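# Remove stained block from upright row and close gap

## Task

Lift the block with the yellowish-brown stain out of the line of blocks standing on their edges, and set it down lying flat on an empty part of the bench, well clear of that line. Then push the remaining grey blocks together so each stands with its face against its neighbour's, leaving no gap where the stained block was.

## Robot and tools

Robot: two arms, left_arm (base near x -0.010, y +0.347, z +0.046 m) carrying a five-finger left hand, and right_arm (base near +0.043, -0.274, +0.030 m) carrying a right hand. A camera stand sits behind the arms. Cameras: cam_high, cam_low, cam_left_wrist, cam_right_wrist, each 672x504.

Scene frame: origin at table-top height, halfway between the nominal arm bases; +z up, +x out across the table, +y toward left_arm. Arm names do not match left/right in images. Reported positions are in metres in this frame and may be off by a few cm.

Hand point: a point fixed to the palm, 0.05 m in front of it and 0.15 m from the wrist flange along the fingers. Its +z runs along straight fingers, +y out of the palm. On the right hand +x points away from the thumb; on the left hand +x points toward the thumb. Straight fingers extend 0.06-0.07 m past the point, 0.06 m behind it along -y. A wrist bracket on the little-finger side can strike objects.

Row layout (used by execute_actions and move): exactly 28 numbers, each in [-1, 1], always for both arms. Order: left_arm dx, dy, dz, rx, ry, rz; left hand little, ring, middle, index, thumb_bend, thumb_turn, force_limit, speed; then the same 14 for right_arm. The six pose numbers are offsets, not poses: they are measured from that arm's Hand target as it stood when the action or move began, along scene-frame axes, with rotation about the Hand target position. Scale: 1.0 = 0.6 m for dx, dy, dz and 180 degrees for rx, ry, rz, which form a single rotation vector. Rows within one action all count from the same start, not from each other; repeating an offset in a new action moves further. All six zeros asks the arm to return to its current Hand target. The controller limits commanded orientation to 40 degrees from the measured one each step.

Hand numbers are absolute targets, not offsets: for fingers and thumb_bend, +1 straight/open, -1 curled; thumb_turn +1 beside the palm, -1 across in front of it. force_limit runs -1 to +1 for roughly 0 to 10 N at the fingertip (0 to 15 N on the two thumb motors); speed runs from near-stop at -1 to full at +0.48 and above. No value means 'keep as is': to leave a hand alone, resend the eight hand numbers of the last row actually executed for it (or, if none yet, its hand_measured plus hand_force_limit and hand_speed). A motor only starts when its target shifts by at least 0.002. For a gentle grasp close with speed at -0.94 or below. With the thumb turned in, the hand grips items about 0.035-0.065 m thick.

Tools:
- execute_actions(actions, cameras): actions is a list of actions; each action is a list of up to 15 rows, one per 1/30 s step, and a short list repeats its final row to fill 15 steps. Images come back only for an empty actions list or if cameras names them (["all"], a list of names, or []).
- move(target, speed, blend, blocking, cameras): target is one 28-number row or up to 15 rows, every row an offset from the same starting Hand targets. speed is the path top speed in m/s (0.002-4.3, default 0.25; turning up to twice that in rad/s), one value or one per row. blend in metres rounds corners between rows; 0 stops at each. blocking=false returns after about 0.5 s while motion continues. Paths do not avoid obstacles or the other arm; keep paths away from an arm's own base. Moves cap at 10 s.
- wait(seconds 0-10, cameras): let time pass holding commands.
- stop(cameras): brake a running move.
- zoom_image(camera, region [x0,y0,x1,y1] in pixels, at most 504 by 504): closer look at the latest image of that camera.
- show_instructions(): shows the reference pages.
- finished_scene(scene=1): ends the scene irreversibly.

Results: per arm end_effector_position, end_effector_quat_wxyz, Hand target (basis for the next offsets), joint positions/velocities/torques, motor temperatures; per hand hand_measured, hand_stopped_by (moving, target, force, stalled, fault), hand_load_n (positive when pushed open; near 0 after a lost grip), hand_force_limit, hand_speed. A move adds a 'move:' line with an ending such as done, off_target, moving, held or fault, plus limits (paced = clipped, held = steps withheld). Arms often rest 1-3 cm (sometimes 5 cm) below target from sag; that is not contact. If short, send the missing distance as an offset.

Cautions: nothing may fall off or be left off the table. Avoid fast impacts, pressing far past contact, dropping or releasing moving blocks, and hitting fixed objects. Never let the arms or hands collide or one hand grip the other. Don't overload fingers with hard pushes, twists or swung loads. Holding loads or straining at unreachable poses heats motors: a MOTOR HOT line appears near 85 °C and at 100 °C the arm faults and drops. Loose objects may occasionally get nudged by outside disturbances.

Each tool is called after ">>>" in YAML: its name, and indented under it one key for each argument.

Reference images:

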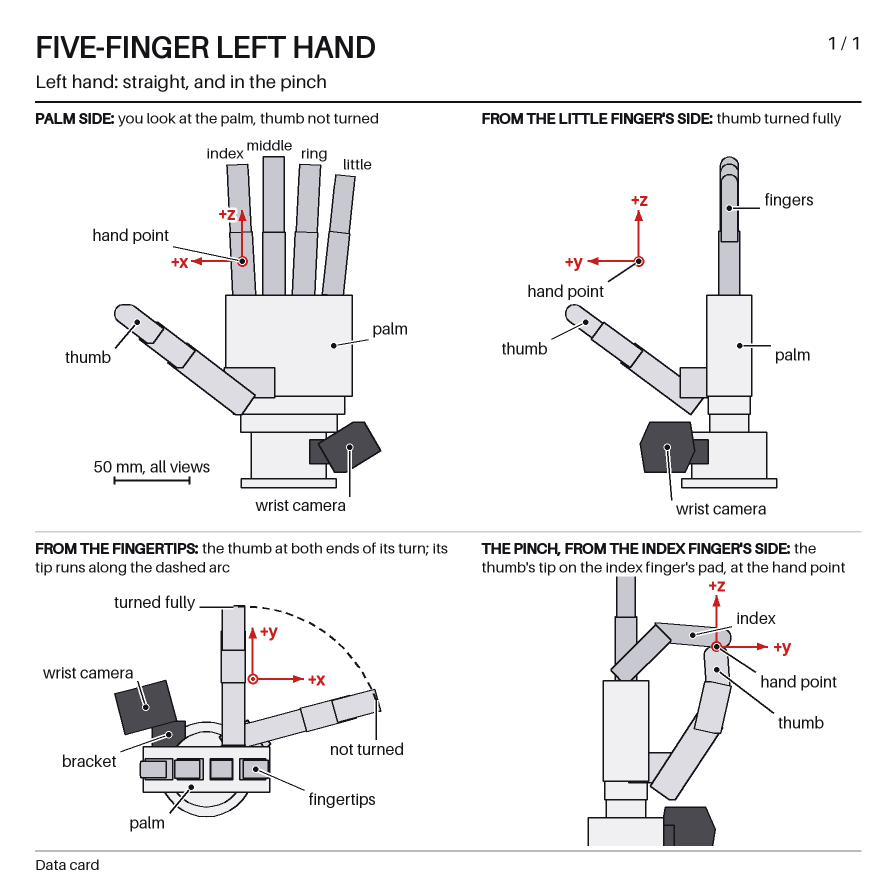

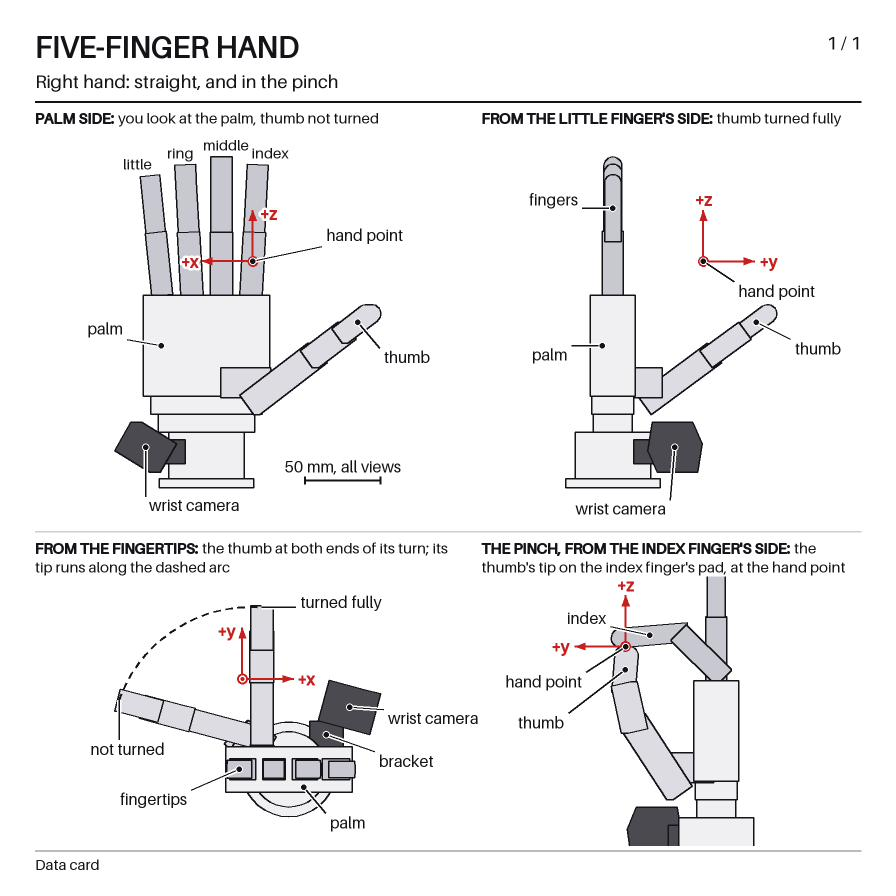

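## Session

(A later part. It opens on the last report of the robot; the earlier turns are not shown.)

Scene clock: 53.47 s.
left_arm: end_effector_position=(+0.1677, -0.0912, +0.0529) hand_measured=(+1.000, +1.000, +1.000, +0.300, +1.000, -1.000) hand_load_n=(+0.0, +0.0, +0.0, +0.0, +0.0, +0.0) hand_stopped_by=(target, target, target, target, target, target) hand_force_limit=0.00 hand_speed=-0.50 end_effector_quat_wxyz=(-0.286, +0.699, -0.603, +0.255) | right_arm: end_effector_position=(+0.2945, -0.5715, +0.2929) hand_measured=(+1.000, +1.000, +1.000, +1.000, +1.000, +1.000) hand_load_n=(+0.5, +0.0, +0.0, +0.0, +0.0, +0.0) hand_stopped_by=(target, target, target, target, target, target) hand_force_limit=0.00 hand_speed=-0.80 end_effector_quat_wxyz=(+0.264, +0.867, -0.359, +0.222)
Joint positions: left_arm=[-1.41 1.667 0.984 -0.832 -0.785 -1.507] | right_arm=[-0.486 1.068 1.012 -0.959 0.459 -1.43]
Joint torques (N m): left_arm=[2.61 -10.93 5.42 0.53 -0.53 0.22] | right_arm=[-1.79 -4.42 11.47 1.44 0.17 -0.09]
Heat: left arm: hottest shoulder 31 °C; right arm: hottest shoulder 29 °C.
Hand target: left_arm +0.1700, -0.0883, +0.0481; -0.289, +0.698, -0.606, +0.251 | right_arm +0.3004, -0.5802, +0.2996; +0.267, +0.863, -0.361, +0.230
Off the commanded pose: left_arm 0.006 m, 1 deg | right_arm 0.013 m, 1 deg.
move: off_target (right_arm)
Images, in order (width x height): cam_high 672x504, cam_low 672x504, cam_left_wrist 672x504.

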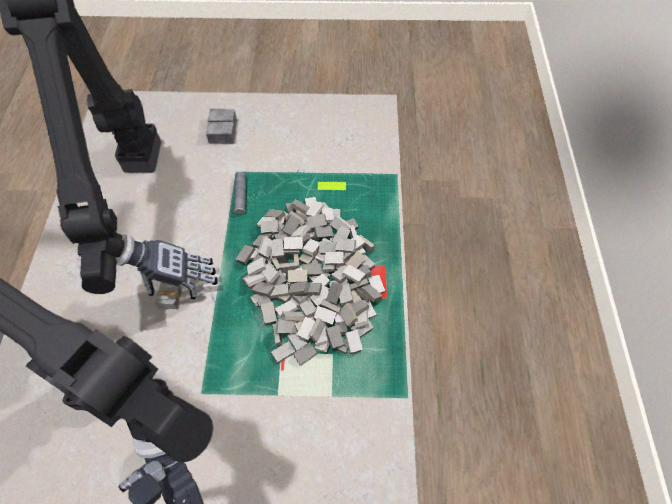

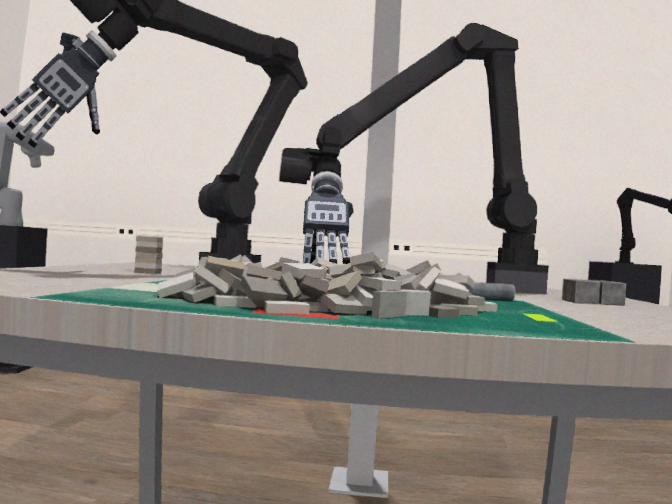

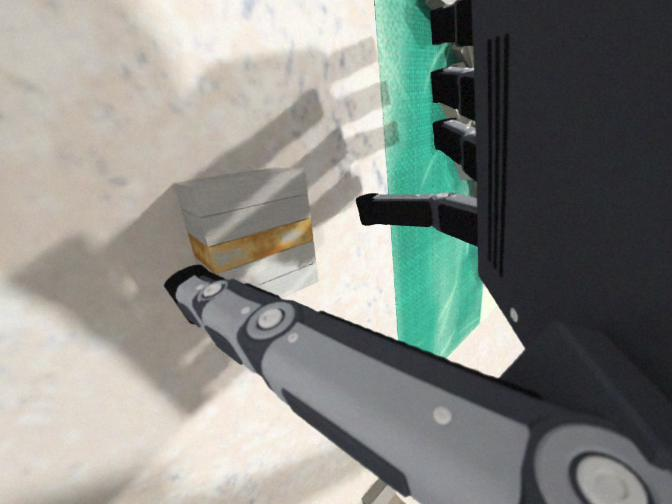

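>>> move:
  target: [0.0,0.004,-0.03,0,0,0,1,1,1,0.3,1,-1,0,-0.5,0,0,0,0,0,0,1,1,1,1,1,1,0,-0.8]
  speed: 0.1
  cameras: ["cam_high", "cam_low", "cam_left_wrist"]

>>> zoom_image:
  camera: "cam_high"
  region: [120, 250, 220, 330]

>>> zoom_image:
  camera: "cam_left_wrist"
  region: [140, 150, 420, 330]

Scene clock: 55.93 s.
left_arm: end_effector_position=(+0.1675, -0.0907, +0.0420) hand_measured=(+1.000, +1.000, +1.000, +0.300, +1.000, -1.000) hand_load_n=(-0.5, +0.0, +0.0, +0.0, -0.5, +0.5) hand_stopped_by=(target, target, target, target, target, target) hand_force_limit=0.00 hand_speed=-0.50 end_effector_quat_wxyz=(-0.282, +0.701, -0.601, +0.261) | right_arm: end_effector_position=(+0.2945, -0.5715, +0.2929) hand_measured=(+1.000, +1.000, +1.000, +1.000, +1.000, +1.000) hand_load_n=(+0.0, +0.0, +0.0, +0.0, +0.0, +0.0) hand_stopped_by=(target, target, target, target, target, target) hand_force_limit=0.00 hand_speed=-0.80 end_effector_quat_wxyz=(+0.264, +0.867, -0.359, +0.222)
Joint positions: left_arm=[-1.41 1.678 0.96 -0.78 -0.785 -1.505] | right_arm=[-0.486 1.068 1.012 -0.959 0.459 -1.43]
Joint torques (N m): left_arm=[2.37 -9.23 5.27 0.46 -0.51 0.19] | right_arm=[-1.73 -4.01 11.45 1.54 0.23 -0.09]
Heat: left arm: hottest shoulder 31 °C; right arm: hottest shoulder 29 °C.
Hand target: left_arm +0.1700, -0.0858, +0.0301; -0.289, +0.698, -0.606, +0.251 | right_arm +0.3004, -0.5802, +0.2996; +0.267, +0.863, -0.361, +0.230
Off the commanded pose: left_arm 0.013 m, 2 deg | right_arm 0.013 m, 1 deg.
move: off_target (left_arm, right_arm)
Images, in order (width x height): cam_high 672x504, cam_low 672x504, cam_left_wrist 672x504.

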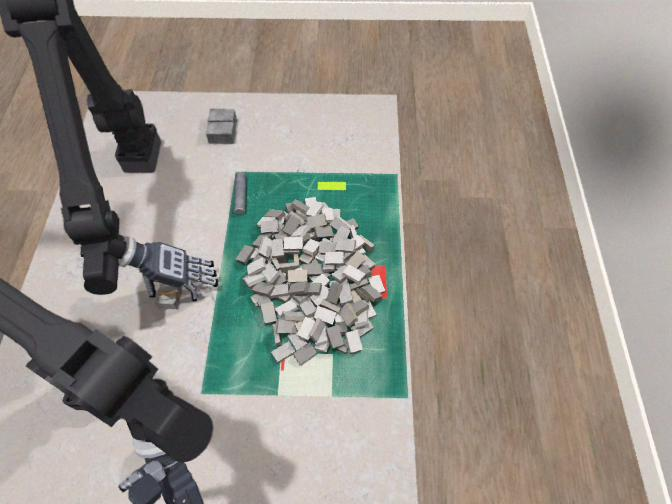

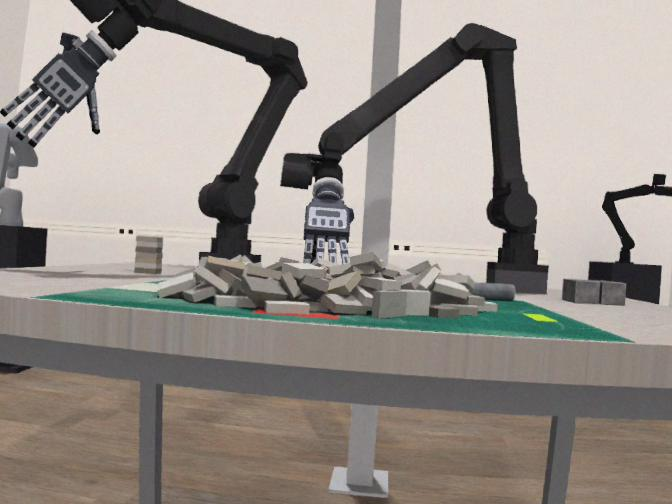

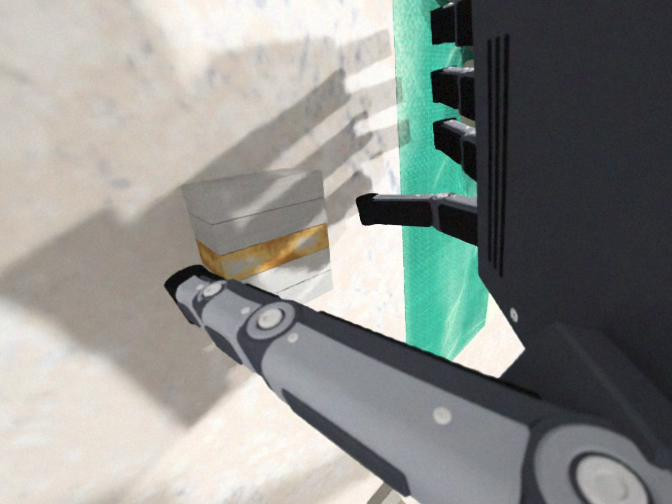

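Scaled by 5.040 from the camera's 672x504 image, which has a finer 960x720 frame.

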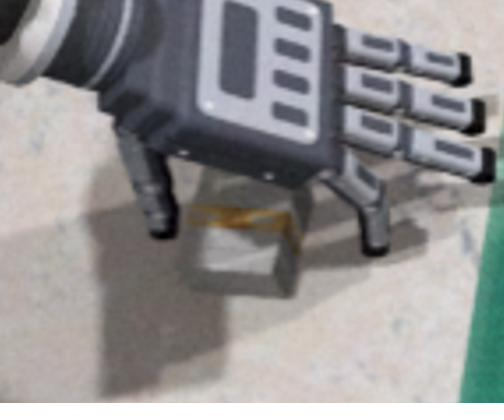

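Scaled by 1.800 from the camera's 672x504 image, which has a finer 960x720 frame.

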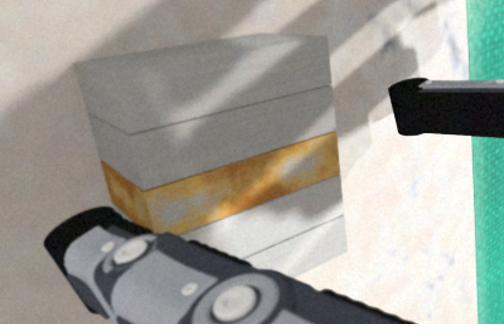

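>>> zoom_image:
  camera: "cam_left_wrist"
  region: [160, 150, 360, 310]

>>> zoom_image:
  camera: "cam_high"
  region: [135, 265, 205, 320]

Scaled by 2.520 from the camera's 672x504 image, which has a finer 960x720 frame.

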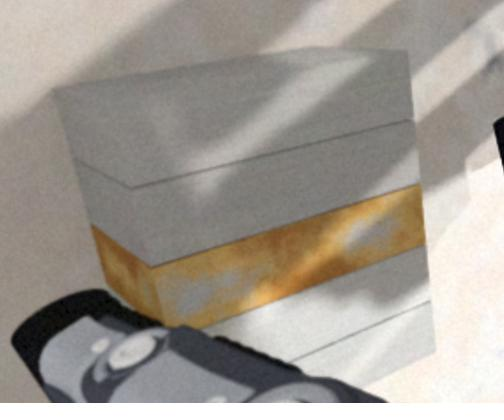

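Scaled by 7.200 from the camera's 672x504 image, which has a finer 960x720 frame.

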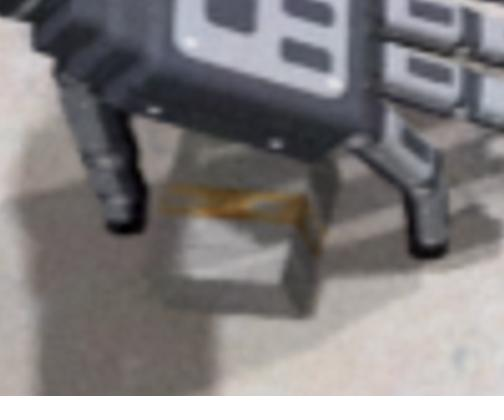

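>>> zoom_image:
  camera: "cam_left_wrist"
  region: [340, 0, 500, 240]

Scaled by 2.100 from the camera's 672x504 image, which has a finer 960x720 frame.

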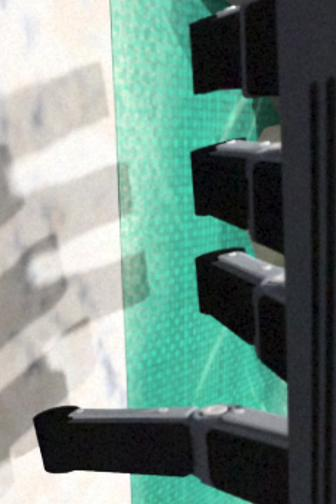

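>>> move:
  target: [0.0,0.0085,0.0,0,0,0,1,1,1,0.3,1,-1,0,-0.5,0,0,0,0,0,0,1,1,1,1,1,1,0,-0.8]
  speed: 0.1
  cameras: ["cam_high", "cam_left_wrist"]

>>> zoom_image:
  camera: "cam_left_wrist"
  region: [160, 150, 360, 310]

>>> zoom_image:
  camera: "cam_high"
  region: [135, 265, 205, 320]

Scene clock: 69.27 s.
left_arm: end_effector_position=(+0.1672, -0.0847, +0.0374) hand_measured=(+1.000, +1.000, +1.000, +0.300, +1.000, -1.000) hand_load_n=(+0.0, +0.0, -0.5, +0.0, +0.0, +0.0) hand_stopped_by=(target, target, target, target, target, target) hand_force_limit=0.00 hand_speed=-0.50 end_effector_quat_wxyz=(-0.284, +0.700, -0.603, +0.257) | right_arm: end_effector_position=(+0.2945, -0.5715, +0.2929) hand_measured=(+1.000, +1.000, +1.000, +1.000, +1.000, +1.000) hand_load_n=(+0.0, +0.0, +0.0, +0.0, +0.0, +0.0) hand_stopped_by=(target, target, target, target, target, target) hand_force_limit=0.00 hand_speed=-0.80 end_effector_quat_wxyz=(+0.264, +0.867, -0.359, +0.222)
Joint positions: left_arm=[-1.408 1.678 0.945 -0.773 -0.785 -1.502] | right_arm=[-0.486 1.068 1.012 -0.959 0.459 -1.43]
Joint torques (N m): left_arm=[2.43 -9.99 5.11 0.49 -0.49 0.24] | right_arm=[-1.67 -4.01 11.32 1.55 0.3 -0.1]
Motor temperatures (°C): left_arm=[27 32 29 24 28 25] | right_arm=[27 28 29 27 26 24]
Heat: left arm: hottest shoulder 32 °C; right arm: hottest elbow 29 °C.
Hand target: left_arm +0.1700, -0.0807, +0.0301; -0.289, +0.698, -0.606, +0.251 | right_arm +0.3004, -0.5802, +0.2996; +0.267, +0.863, -0.361, +0.230
Off the commanded pose: left_arm 0.009 m, 1 deg | right_arm 0.013 m, 1 deg.
move: off_target (right_arm)
Images, in order (width x height): cam_high 672x504, cam_left_wrist 672x504.

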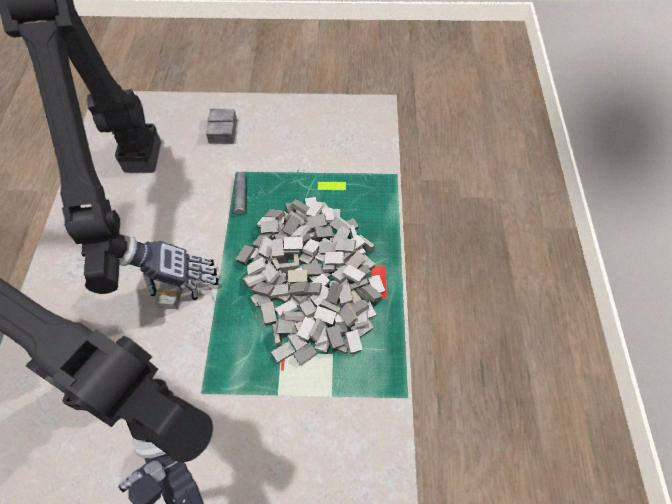

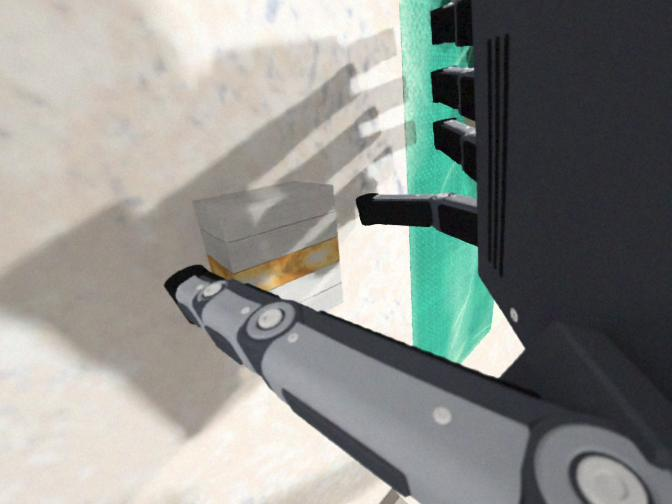

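Scaled by 2.520 from the camera's 672x504 image, which has a finer 960x720 frame.

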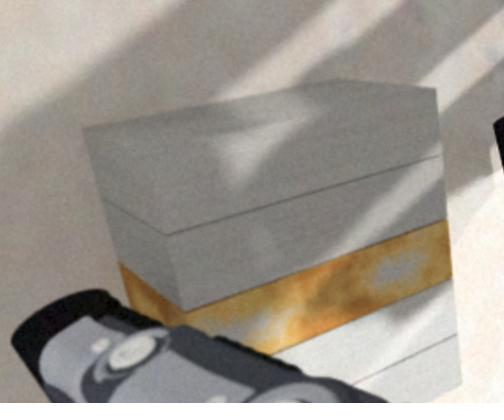

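Scaled by 7.200 from the camera's 672x504 image, which has a finer 960x720 frame.

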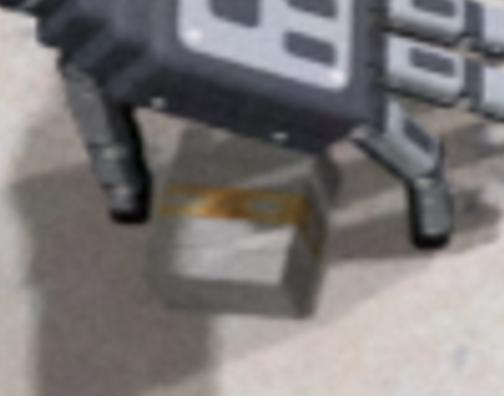

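>>> move:
  target: [0.0,-0.005,0.0125,0,0,0,1,1,1,-0.2,1,-1,-0.6,-0.93,0,0,0,0,0,0,1,1,1,1,1,1,0,-0.8]
  speed: 0.05
  cameras: ["cam_high", "cam_left_wrist"]

>>> zoom_image:
  camera: "cam_left_wrist"
  region: [160, 150, 360, 310]

>>> zoom_image:
  camera: "cam_high"
  region: [135, 265, 205, 320]

Scene clock: 74.17 s.
left_arm: end_effector_position=(+0.1680, -0.0830, +0.0372) hand_measured=(+1.000, +1.000, +1.000, -0.200, +1.000, -1.000) hand_load_n=(+0.0, +0.0, +0.0, +1.0, +0.0, +0.0) hand_stopped_by=(target, target, target, target, target, target) hand_force_limit=-0.60 hand_speed=-0.93 end_effector_quat_wxyz=(-0.286, +0.700, -0.603, +0.255) | right_arm: end_effector_position=(+0.2945, -0.5715, +0.2929) hand_measured=(+1.000, +1.000, +1.000, +1.000, +1.000, +1.000) hand_load_n=(+0.0, +0.0, +0.0, +0.0, +0.0, +0.0) hand_stopped_by=(target, target, target, target, target, target) hand_force_limit=0.00 hand_speed=-0.80 end_effector_quat_wxyz=(+0.264, +0.867, -0.359, +0.222)
Joint positions: left_arm=[-1.406 1.678 0.945 -0.778 -0.785 -1.502] | right_arm=[-0.486 1.068 1.012 -0.959 0.459 -1.43]
Joint torques (N m): left_arm=[2.49 -10.34 6.39 -0.14 -0.49 0.21] | right_arm=[-1.73 -4.19 11.26 1.66 0.26 -0.06]
Heat: left arm: hottest shoulder 32 °C; right arm: hottest elbow 29 °C.
Hand target: left_arm +0.1700, -0.0837, +0.0376; -0.289, +0.698, -0.606, +0.251 | right_arm +0.3004, -0.5802, +0.2996; +0.267, +0.863, -0.361, +0.230
Off the commanded pose: left_arm 0.002 m, 1 deg | right_arm 0.013 m, 1 deg.
move: off_target (right_arm)
Images, in order (width x height): cam_high 672x504, cam_left_wrist 672x504.

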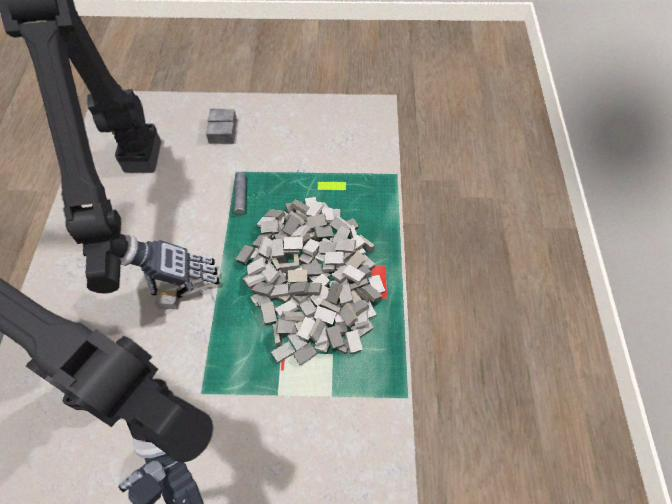

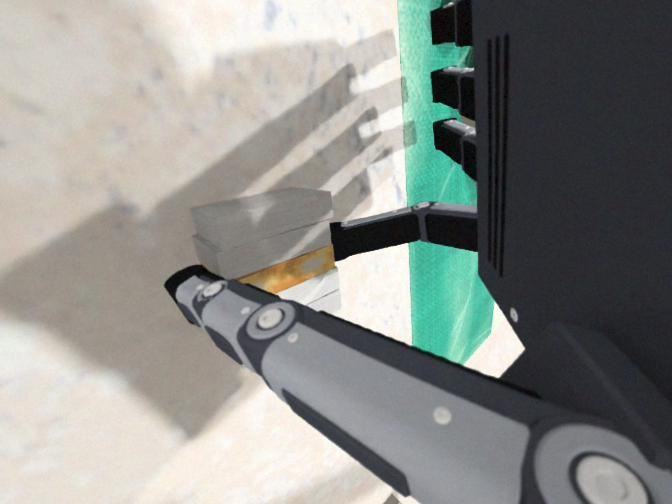

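Scaled by 2.520 from the camera's 672x504 image, which has a finer 960x720 frame.

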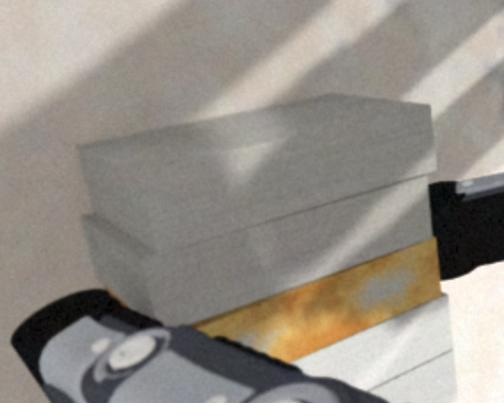

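Scaled by 7.200 from the camera's 672x504 image, which has a finer 960x720 frame.

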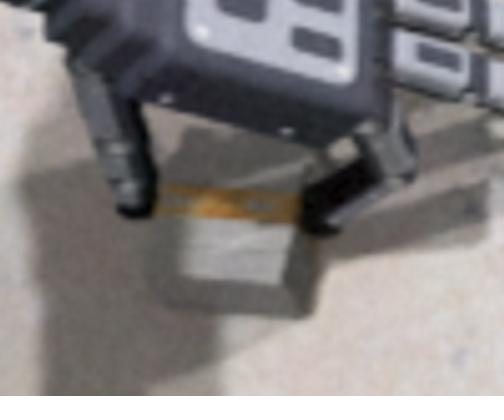

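>>> move:
  target: [0.0,-0.0075,0.004,0,0,0,1,1,1,0.1,1,-1,-0.6,-0.6,0,0,0,0,0,0,1,1,1,1,1,1,0,-0.8]
  speed: 0.05
  cameras: ["cam_high", "cam_left_wrist"]

>>> zoom_image:
  camera: "cam_left_wrist"
  region: [160, 150, 360, 310]

>>> zoom_image:
  camera: "cam_high"
  region: [135, 265, 205, 320]

Scene clock: 75.73 s.
left_arm: end_effector_position=(+0.1674, -0.0800, +0.0367) hand_measured=(+1.000, +1.000, +1.000, +0.100, +1.000, -1.000) hand_load_n=(+0.0, +0.0, +0.0, +0.0, +0.0, +0.0) hand_stopped_by=(target, target, target, target, target, target) hand_force_limit=-0.60 hand_speed=-0.60 end_effector_quat_wxyz=(-0.290, +0.698, -0.605, +0.251) | right_arm: end_effector_position=(+0.2945, -0.5715, +0.2929) hand_measured=(+1.000, +1.000, +1.000, +1.000, +1.000, +1.000) hand_load_n=(+0.0, +0.0, +0.0, +0.0, +0.0, +0.0) hand_stopped_by=(target, target, target, target, target, target) hand_force_limit=0.00 hand_speed=-0.80 end_effector_quat_wxyz=(+0.264, +0.867, -0.359, +0.222)
Joint positions: left_arm=[-1.406 1.678 0.945 -0.79 -0.785 -1.502] | right_arm=[-0.486 1.068 1.012 -0.959 0.459 -1.43]
Joint torques (N m): left_arm=[2.49 -10.46 7.41 -0.39 -0.5 0.21] | right_arm=[-1.85 -4.31 11.45 1.47 0.22 -0.11]
Heat: left arm: hottest shoulder 32 °C; right arm: hottest elbow 29 °C.
Hand target: left_arm +0.1700, -0.0882, +0.0400; -0.289, +0.698, -0.606, +0.251 | right_arm +0.3004, -0.5802, +0.2996; +0.267, +0.863, -0.361, +0.230
Off the commanded pose: left_arm 0.009 m, 0 deg | right_arm 0.013 m, 1 deg.
move: off_target (right_arm)
Images, in order (width x height): cam_high 672x504, cam_left_wrist 672x504.

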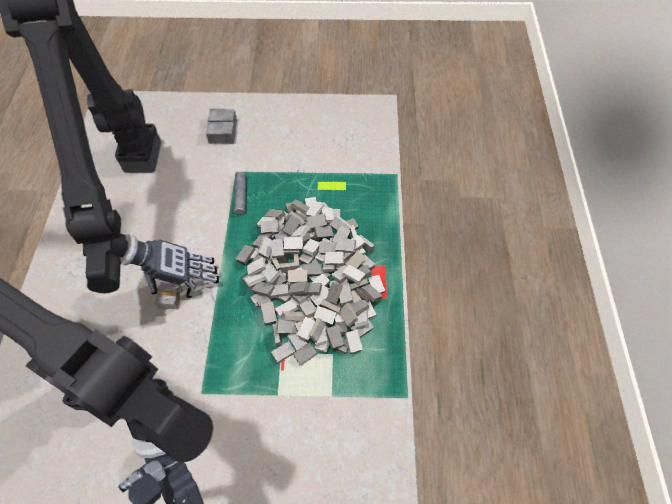

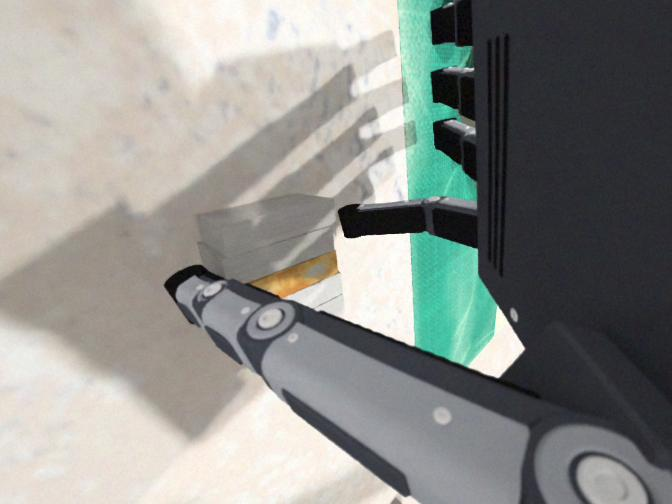

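Scaled by 2.520 from the camera's 672x504 image, which has a finer 960x720 frame.

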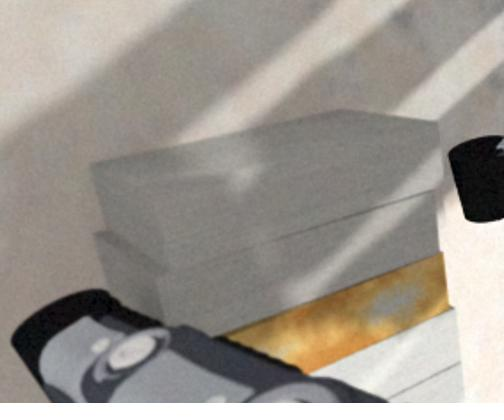

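Scaled by 7.200 from the camera's 672x504 image, which has a finer 960x720 frame.

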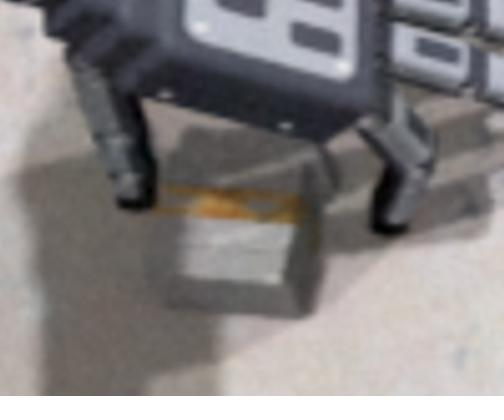

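>>> move:
  target: [0.0,-0.007,0.005,0,0,0,1,1,1,0.1,1,-1,-0.6,-0.6,0,0,0,0,0,0,1,1,1,1,1,1,0,-0.8]
  speed: 0.05
  cameras: ["cam_high", "cam_left_wrist"]

>>> zoom_image:
  camera: "cam_left_wrist"
  region: [160, 150, 360, 310]

>>> zoom_image:
  camera: "cam_high"
  region: [135, 265, 205, 320]

Scene clock: 77.00 s.
left_arm: end_effector_position=(+0.1667, -0.0767, +0.0362) hand_measured=(+1.000, +1.000, +1.000, +0.100, +1.000, -1.000) hand_load_n=(+0.0, +0.0, +0.0, +0.0, +0.0, +0.0) hand_stopped_by=(target, target, target, target, target, target) hand_force_limit=-0.60 hand_speed=-0.60 end_effector_quat_wxyz=(-0.293, +0.697, -0.607, +0.246) | right_arm: end_effector_position=(+0.2945, -0.5715, +0.2929) hand_measured=(+1.000, +1.000, +1.000, +1.000, +1.000, +1.000) hand_load_n=(+0.0, +0.0, +0.0, +0.0, +0.0, +0.0) hand_stopped_by=(target, target, target, target, target, target) hand_force_limit=0.00 hand_speed=-0.80 end_effector_quat_wxyz=(+0.264, +0.867, -0.359, +0.222)
Joint positions: left_arm=[-1.406 1.678 0.945 -0.803 -0.785 -1.502] | right_arm=[-0.486 1.068 1.012 -0.959 0.459 -1.43]
Joint torques (N m): left_arm=[2.02 -9.82 8.51 -0.16 -0.51 0.14] | right_arm=[-2.26 -3.66 11.41 1.61 0.23 -0.08]
Heat: left arm: hottest shoulder 32 °C; right arm: hottest elbow 29 °C.
Hand target: left_arm +0.1700, -0.0924, +0.0430; -0.289, +0.698, -0.606, +0.251 | right_arm +0.3004, -0.5802, +0.2996; +0.267, +0.863, -0.361, +0.230
Off the commanded pose: left_arm 0.017 m, 1 deg | right_arm 0.013 m, 1 deg.
move: off_target (left_arm, right_arm)
Images, in order (width x height): cam_high 672x504, cam_left_wrist 672x504.

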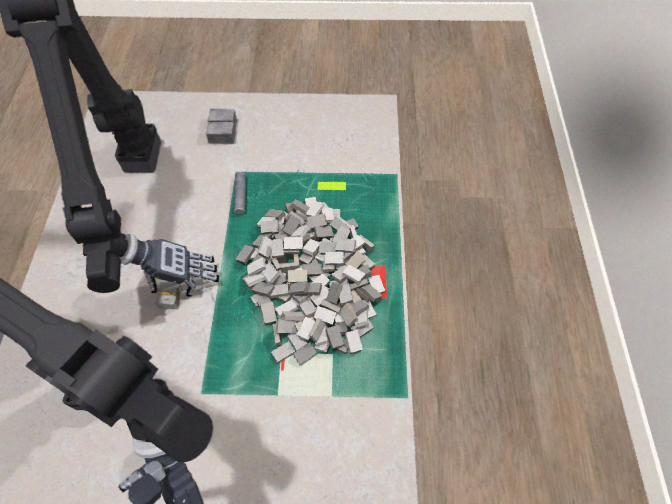

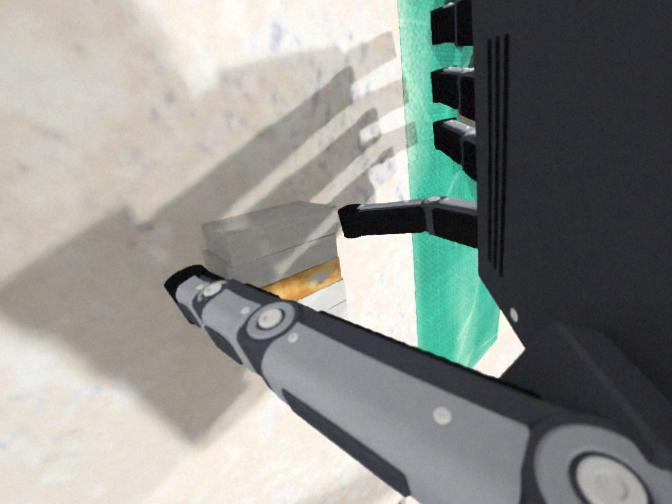

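Scaled by 2.520 from the camera's 672x504 image, which has a finer 960x720 frame.

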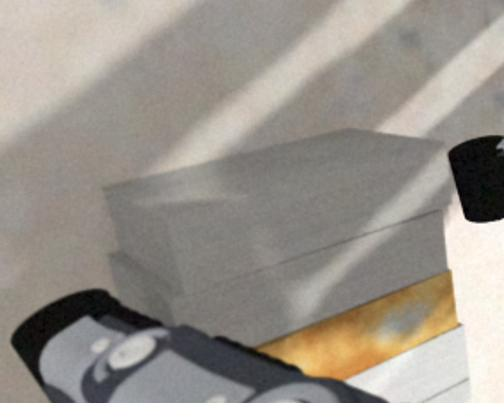

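Scaled by 7.200 from the camera's 672x504 image, which has a finer 960x720 frame.

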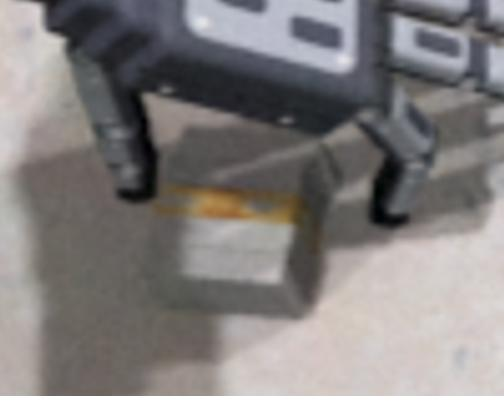

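>>> move:
  target: [-0.005,0.004,-0.01,-0.018,0,0,1,1,1,0.1,1,-1,-0.6,-0.6,0,0,0,0,0,0,1,1,1,1,1,1,0,-0.8]
  speed: 0.05
  cameras: ["cam_high", "cam_left_wrist"]

>>> zoom_image:
  camera: "cam_left_wrist"
  region: [160, 150, 360, 310]

>>> zoom_image:
  camera: "cam_high"
  region: [135, 265, 205, 320]

Scene clock: 79.20 s.
left_arm: end_effector_position=(+0.1672, -0.0889, +0.0348) hand_measured=(+1.000, +1.000, +1.000, +0.100, +1.000, -1.000) hand_load_n=(+0.0, +0.0, +0.0, +0.0, +0.0, +0.0) hand_stopped_by=(target, target, target, target, target, target) hand_force_limit=-0.60 hand_speed=-0.60 end_effector_quat_wxyz=(-0.273, +0.705, -0.599, +0.264) | right_arm: end_effector_position=(+0.2945, -0.5715, +0.2929) hand_measured=(+1.000, +1.000, +1.000, +1.000, +1.000, +1.000) hand_load_n=(+0.0, +0.0, +0.0, +0.0, -0.5, +0.0) hand_stopped_by=(target, target, target, target, target, target) hand_force_limit=0.00 hand_speed=-0.80 end_effector_quat_wxyz=(+0.264, +0.867, -0.359, +0.222)
Joint positions: left_arm=[-1.406 1.678 0.935 -0.735 -0.775 -1.502] | right_arm=[-0.486 1.068 1.012 -0.959 0.459 -1.43]
Joint torques (N m): left_arm=[1.9 -12.1 5.22 0.8 -0.51 0.12] | right_arm=[-1.9 -3.66 11.28 1.78 0.22 -0.08]
Heat: left arm: hottest shoulder 32 °C; right arm: hottest elbow 29 °C.
Hand target: left_arm +0.1669, -0.0900, +0.0369; -0.269, +0.705, -0.599, +0.268 | right_arm +0.3004, -0.5802, +0.2996; +0.267, +0.863, -0.361, +0.230
Off the commanded pose: left_arm 0.002 m, 1 deg | right_arm 0.013 m, 1 deg.
move: off_target (right_arm)
Images, in order (width x height): cam_high 672x504, cam_left_wrist 672x504.

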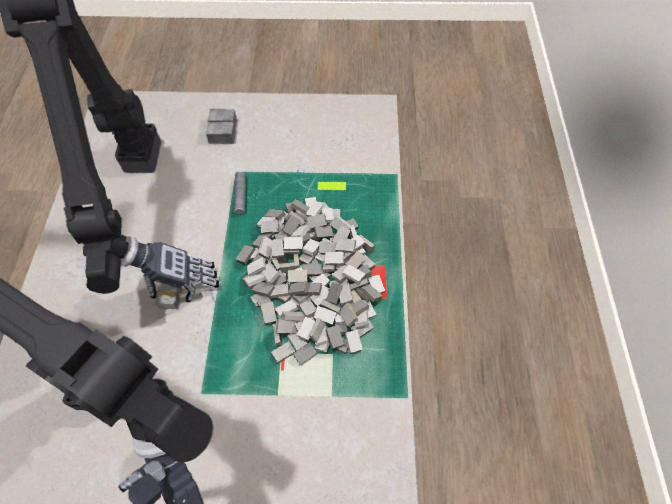

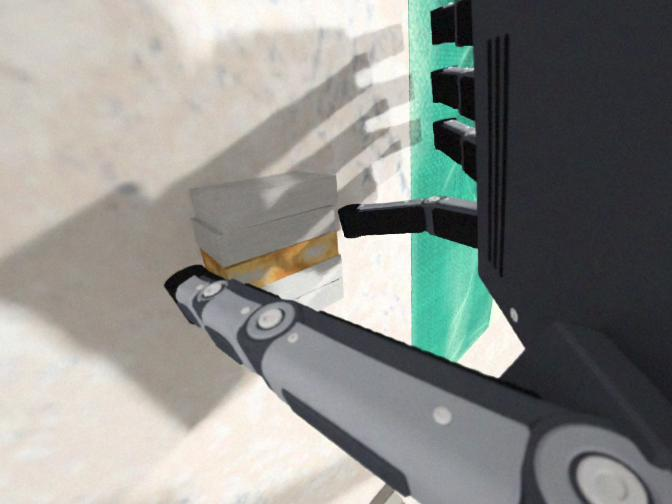

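Scaled by 2.520 from the camera's 672x504 image, which has a finer 960x720 frame.

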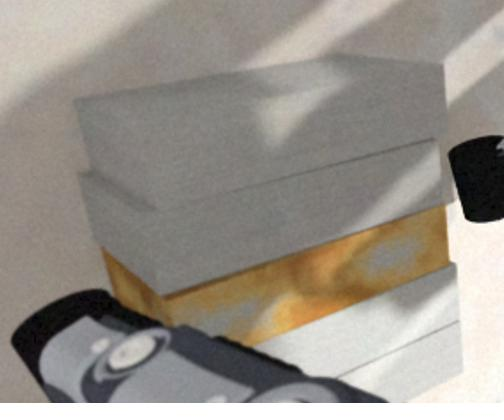

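Scaled by 7.200 from the camera's 672x504 image, which has a finer 960x720 frame.

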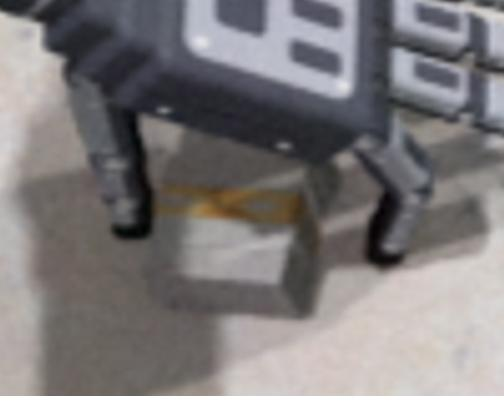

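>>> move:
  target: [0,0.0015,0.002,0,0,0,1,1,1,-0.5,1,-1,-0.6,-0.92,0,0,0,0,0,0,1,1,1,1,1,1,0,-0.8]
  speed: 0.05
  cameras: ["cam_high", "cam_left_wrist"]

>>> zoom_image:
  camera: "cam_left_wrist"
  region: [160, 150, 360, 310]

>>> zoom_image:
  camera: "cam_high"
  region: [135, 265, 205, 320]

Scene clock: 82.70 s.
left_arm: end_effector_position=(+0.1671, -0.0886, +0.0346) hand_measured=(+1.000, +1.000, +1.000, -0.212, +1.000, -1.000) hand_load_n=(+0.0, +0.0, +0.0, +2.0, +0.0, +0.0) hand_stopped_by=(target, target, target, force, target, target) hand_force_limit=-0.60 hand_speed=-0.92 end_effector_quat_wxyz=(-0.273, +0.705, -0.599, +0.264) | right_arm: end_effector_position=(+0.2945, -0.5715, +0.2929) hand_measured=(+1.000, +1.000, +1.000, +1.000, +1.000, +1.000) hand_load_n=(+0.0, +0.0, +0.0, +0.0, +0.0, +0.0) hand_stopped_by=(target, target, target, target, target, target) hand_force_limit=0.00 hand_speed=-0.80 end_effector_quat_wxyz=(+0.264, +0.867, -0.359, +0.222)
Joint positions: left_arm=[-1.406 1.678 0.934 -0.735 -0.775 -1.502] | right_arm=[-0.486 1.068 1.012 -0.959 0.459 -1.43]
Joint torques (N m): left_arm=[2.14 -11.87 5.2 0.46 -0.49 0.17] | right_arm=[-1.9 -4.25 11.41 1.48 0.18 -0.09]
Heat: left arm: hottest shoulder 32 °C; right arm: hottest elbow 29 °C.
Hand target: left_arm +0.1670, -0.0890, +0.0381; -0.269, +0.705, -0.599, +0.268 | right_arm +0.3004, -0.5802, +0.2996; +0.267, +0.863, -0.361, +0.230
Off the commanded pose: left_arm 0.004 m, 1 deg | right_arm 0.013 m, 1 deg.
move: off_target (right_arm)
Images, in order (width x height): cam_high 672x504, cam_left_wrist 672x504.

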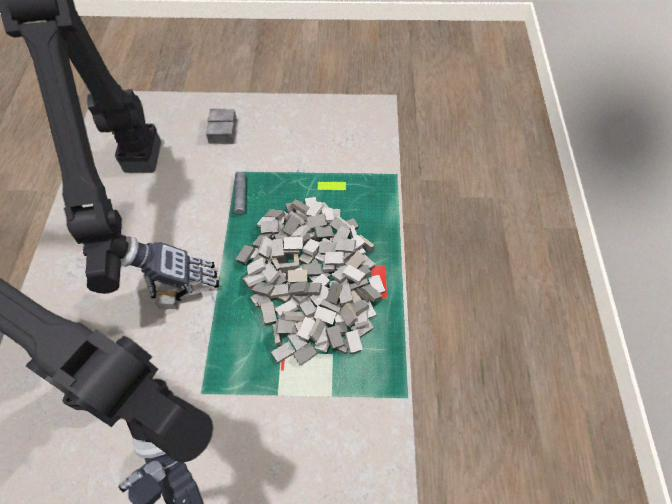

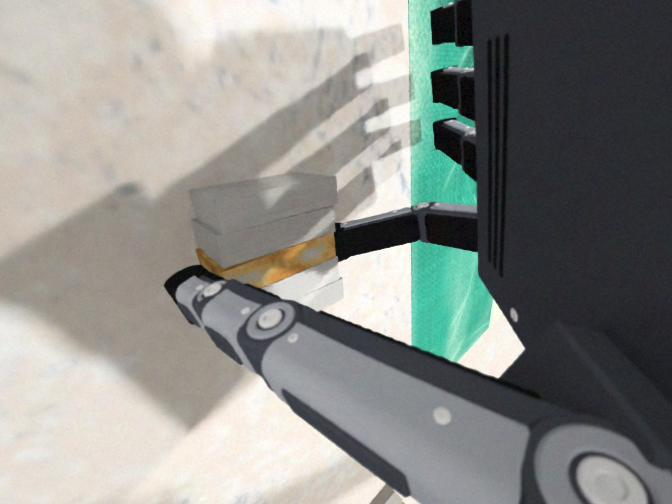

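Scaled by 2.520 from the camera's 672x504 image, which has a finer 960x720 frame.

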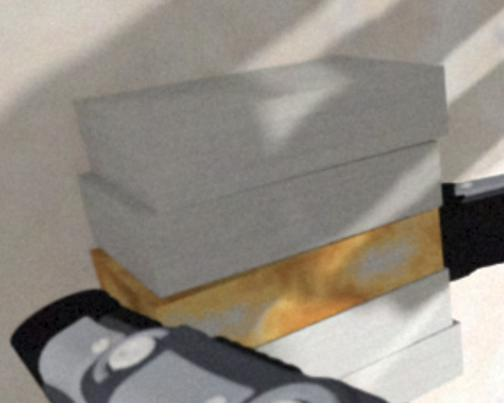

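Scaled by 7.200 from the camera's 672x504 image, which has a finer 960x720 frame.

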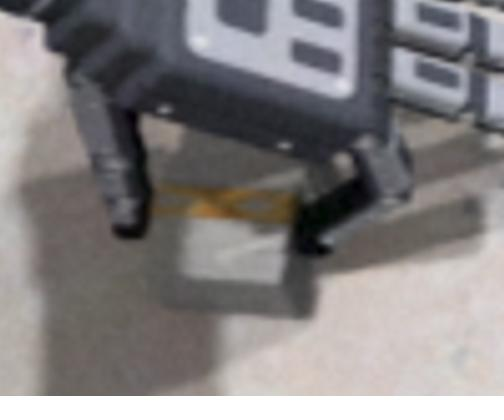

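>>> move:
  target: [0,0,0.07,0,0,0,1,1,1,-0.5,1,-1,-0.6,-0.92,0,0,0,0,0,0,1,1,1,1,1,1,0,-0.8]
  speed: 0.06
  cameras: ["cam_high", "cam_left_wrist"]

>>> zoom_image:
  camera: "cam_left_wrist"
  region: [160, 150, 360, 310]

>>> zoom_image:
  camera: "cam_high"
  region: [135, 265, 205, 320]

Scene clock: 84.90 s.
left_arm: end_effector_position=(+0.1638, -0.0726, +0.0612) hand_measured=(+1.000, +1.000, +1.000, -0.214, +1.000, -1.000) hand_load_n=(+0.0, +0.0, +0.0, +0.0, +0.0, +0.0) hand_stopped_by=(target, target, target, force, target, target) hand_force_limit=-0.60 hand_speed=-0.92 end_effector_quat_wxyz=(-0.281, +0.702, -0.604, +0.253) | right_arm: end_effector_position=(+0.2945, -0.5715, +0.2929) hand_measured=(+1.000, +1.000, +1.000, +1.000, +1.000, +1.000) hand_load_n=(+0.0, +0.0, +0.0, +0.0, +0.0, +0.0) hand_stopped_by=(target, target, target, target, target, target) hand_force_limit=0.00 hand_speed=-0.80 end_effector_quat_wxyz=(+0.264, +0.867, -0.359, +0.222)
Joint positions: left_arm=[-1.406 1.605 0.934 -0.836 -0.774 -1.502] | right_arm=[-0.486 1.068 1.012 -0.959 0.459 -1.43]
Joint torques (N m): left_arm=[2.08 -11.46 8.57 -0.09 -0.54 0.11] | right_arm=[-1.55 -3.78 11.52 1.57 0.24 -0.08]
Heat: left arm: hottest shoulder 32 °C; right arm: hottest elbow 29 °C.
Hand target: left_arm +0.1670, -0.0890, +0.0802; -0.269, +0.705, -0.599, +0.268 | right_arm +0.3004, -0.5802, +0.2996; +0.267, +0.863, -0.361, +0.230
Off the commanded pose: left_arm 0.025 m, 2 deg | right_arm 0.013 m, 1 deg.
move: off_target (left_arm, right_arm)
Images, in order (width x height): cam_high 672x504, cam_left_wrist 672x504.

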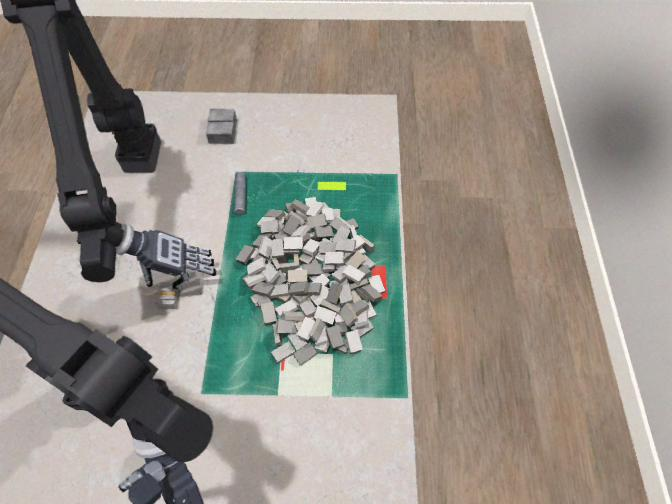

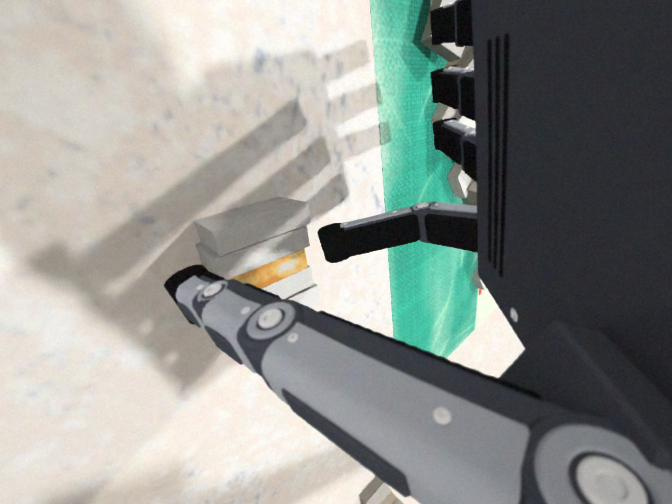

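Scaled by 2.520 from the camera's 672x504 image, which has a finer 960x720 frame.

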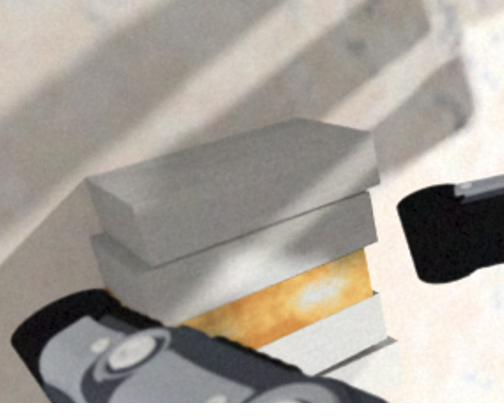

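Scaled by 7.200 from the camera's 672x504 image, which has a finer 960x720 frame.

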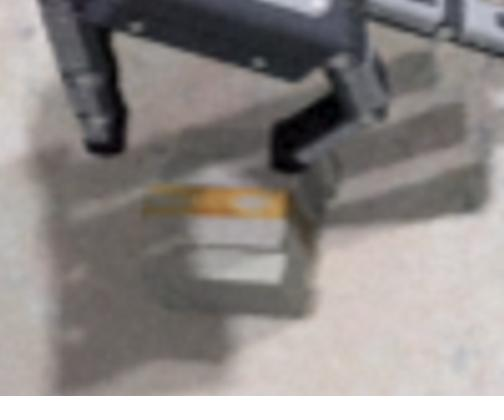

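>>> zoom_image:
  camera: "cam_high"
  region: [150, 280, 190, 312]

>>> zoom_image:
  camera: "cam_left_wrist"
  region: [180, 180, 340, 320]

Scaled by 12.600 from the camera's 672x504 image, which has a finer 960x720 frame.

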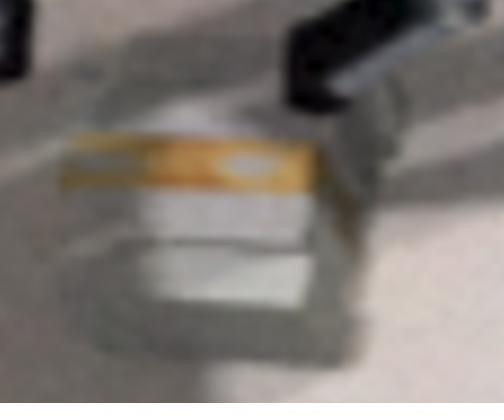

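Scaled by 3.150 from the camera's 672x504 image, which has a finer 960x720 frame.

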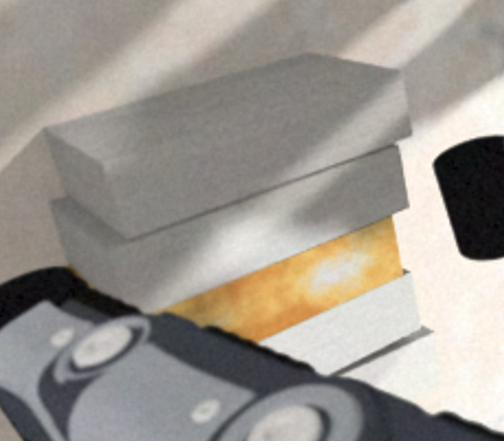

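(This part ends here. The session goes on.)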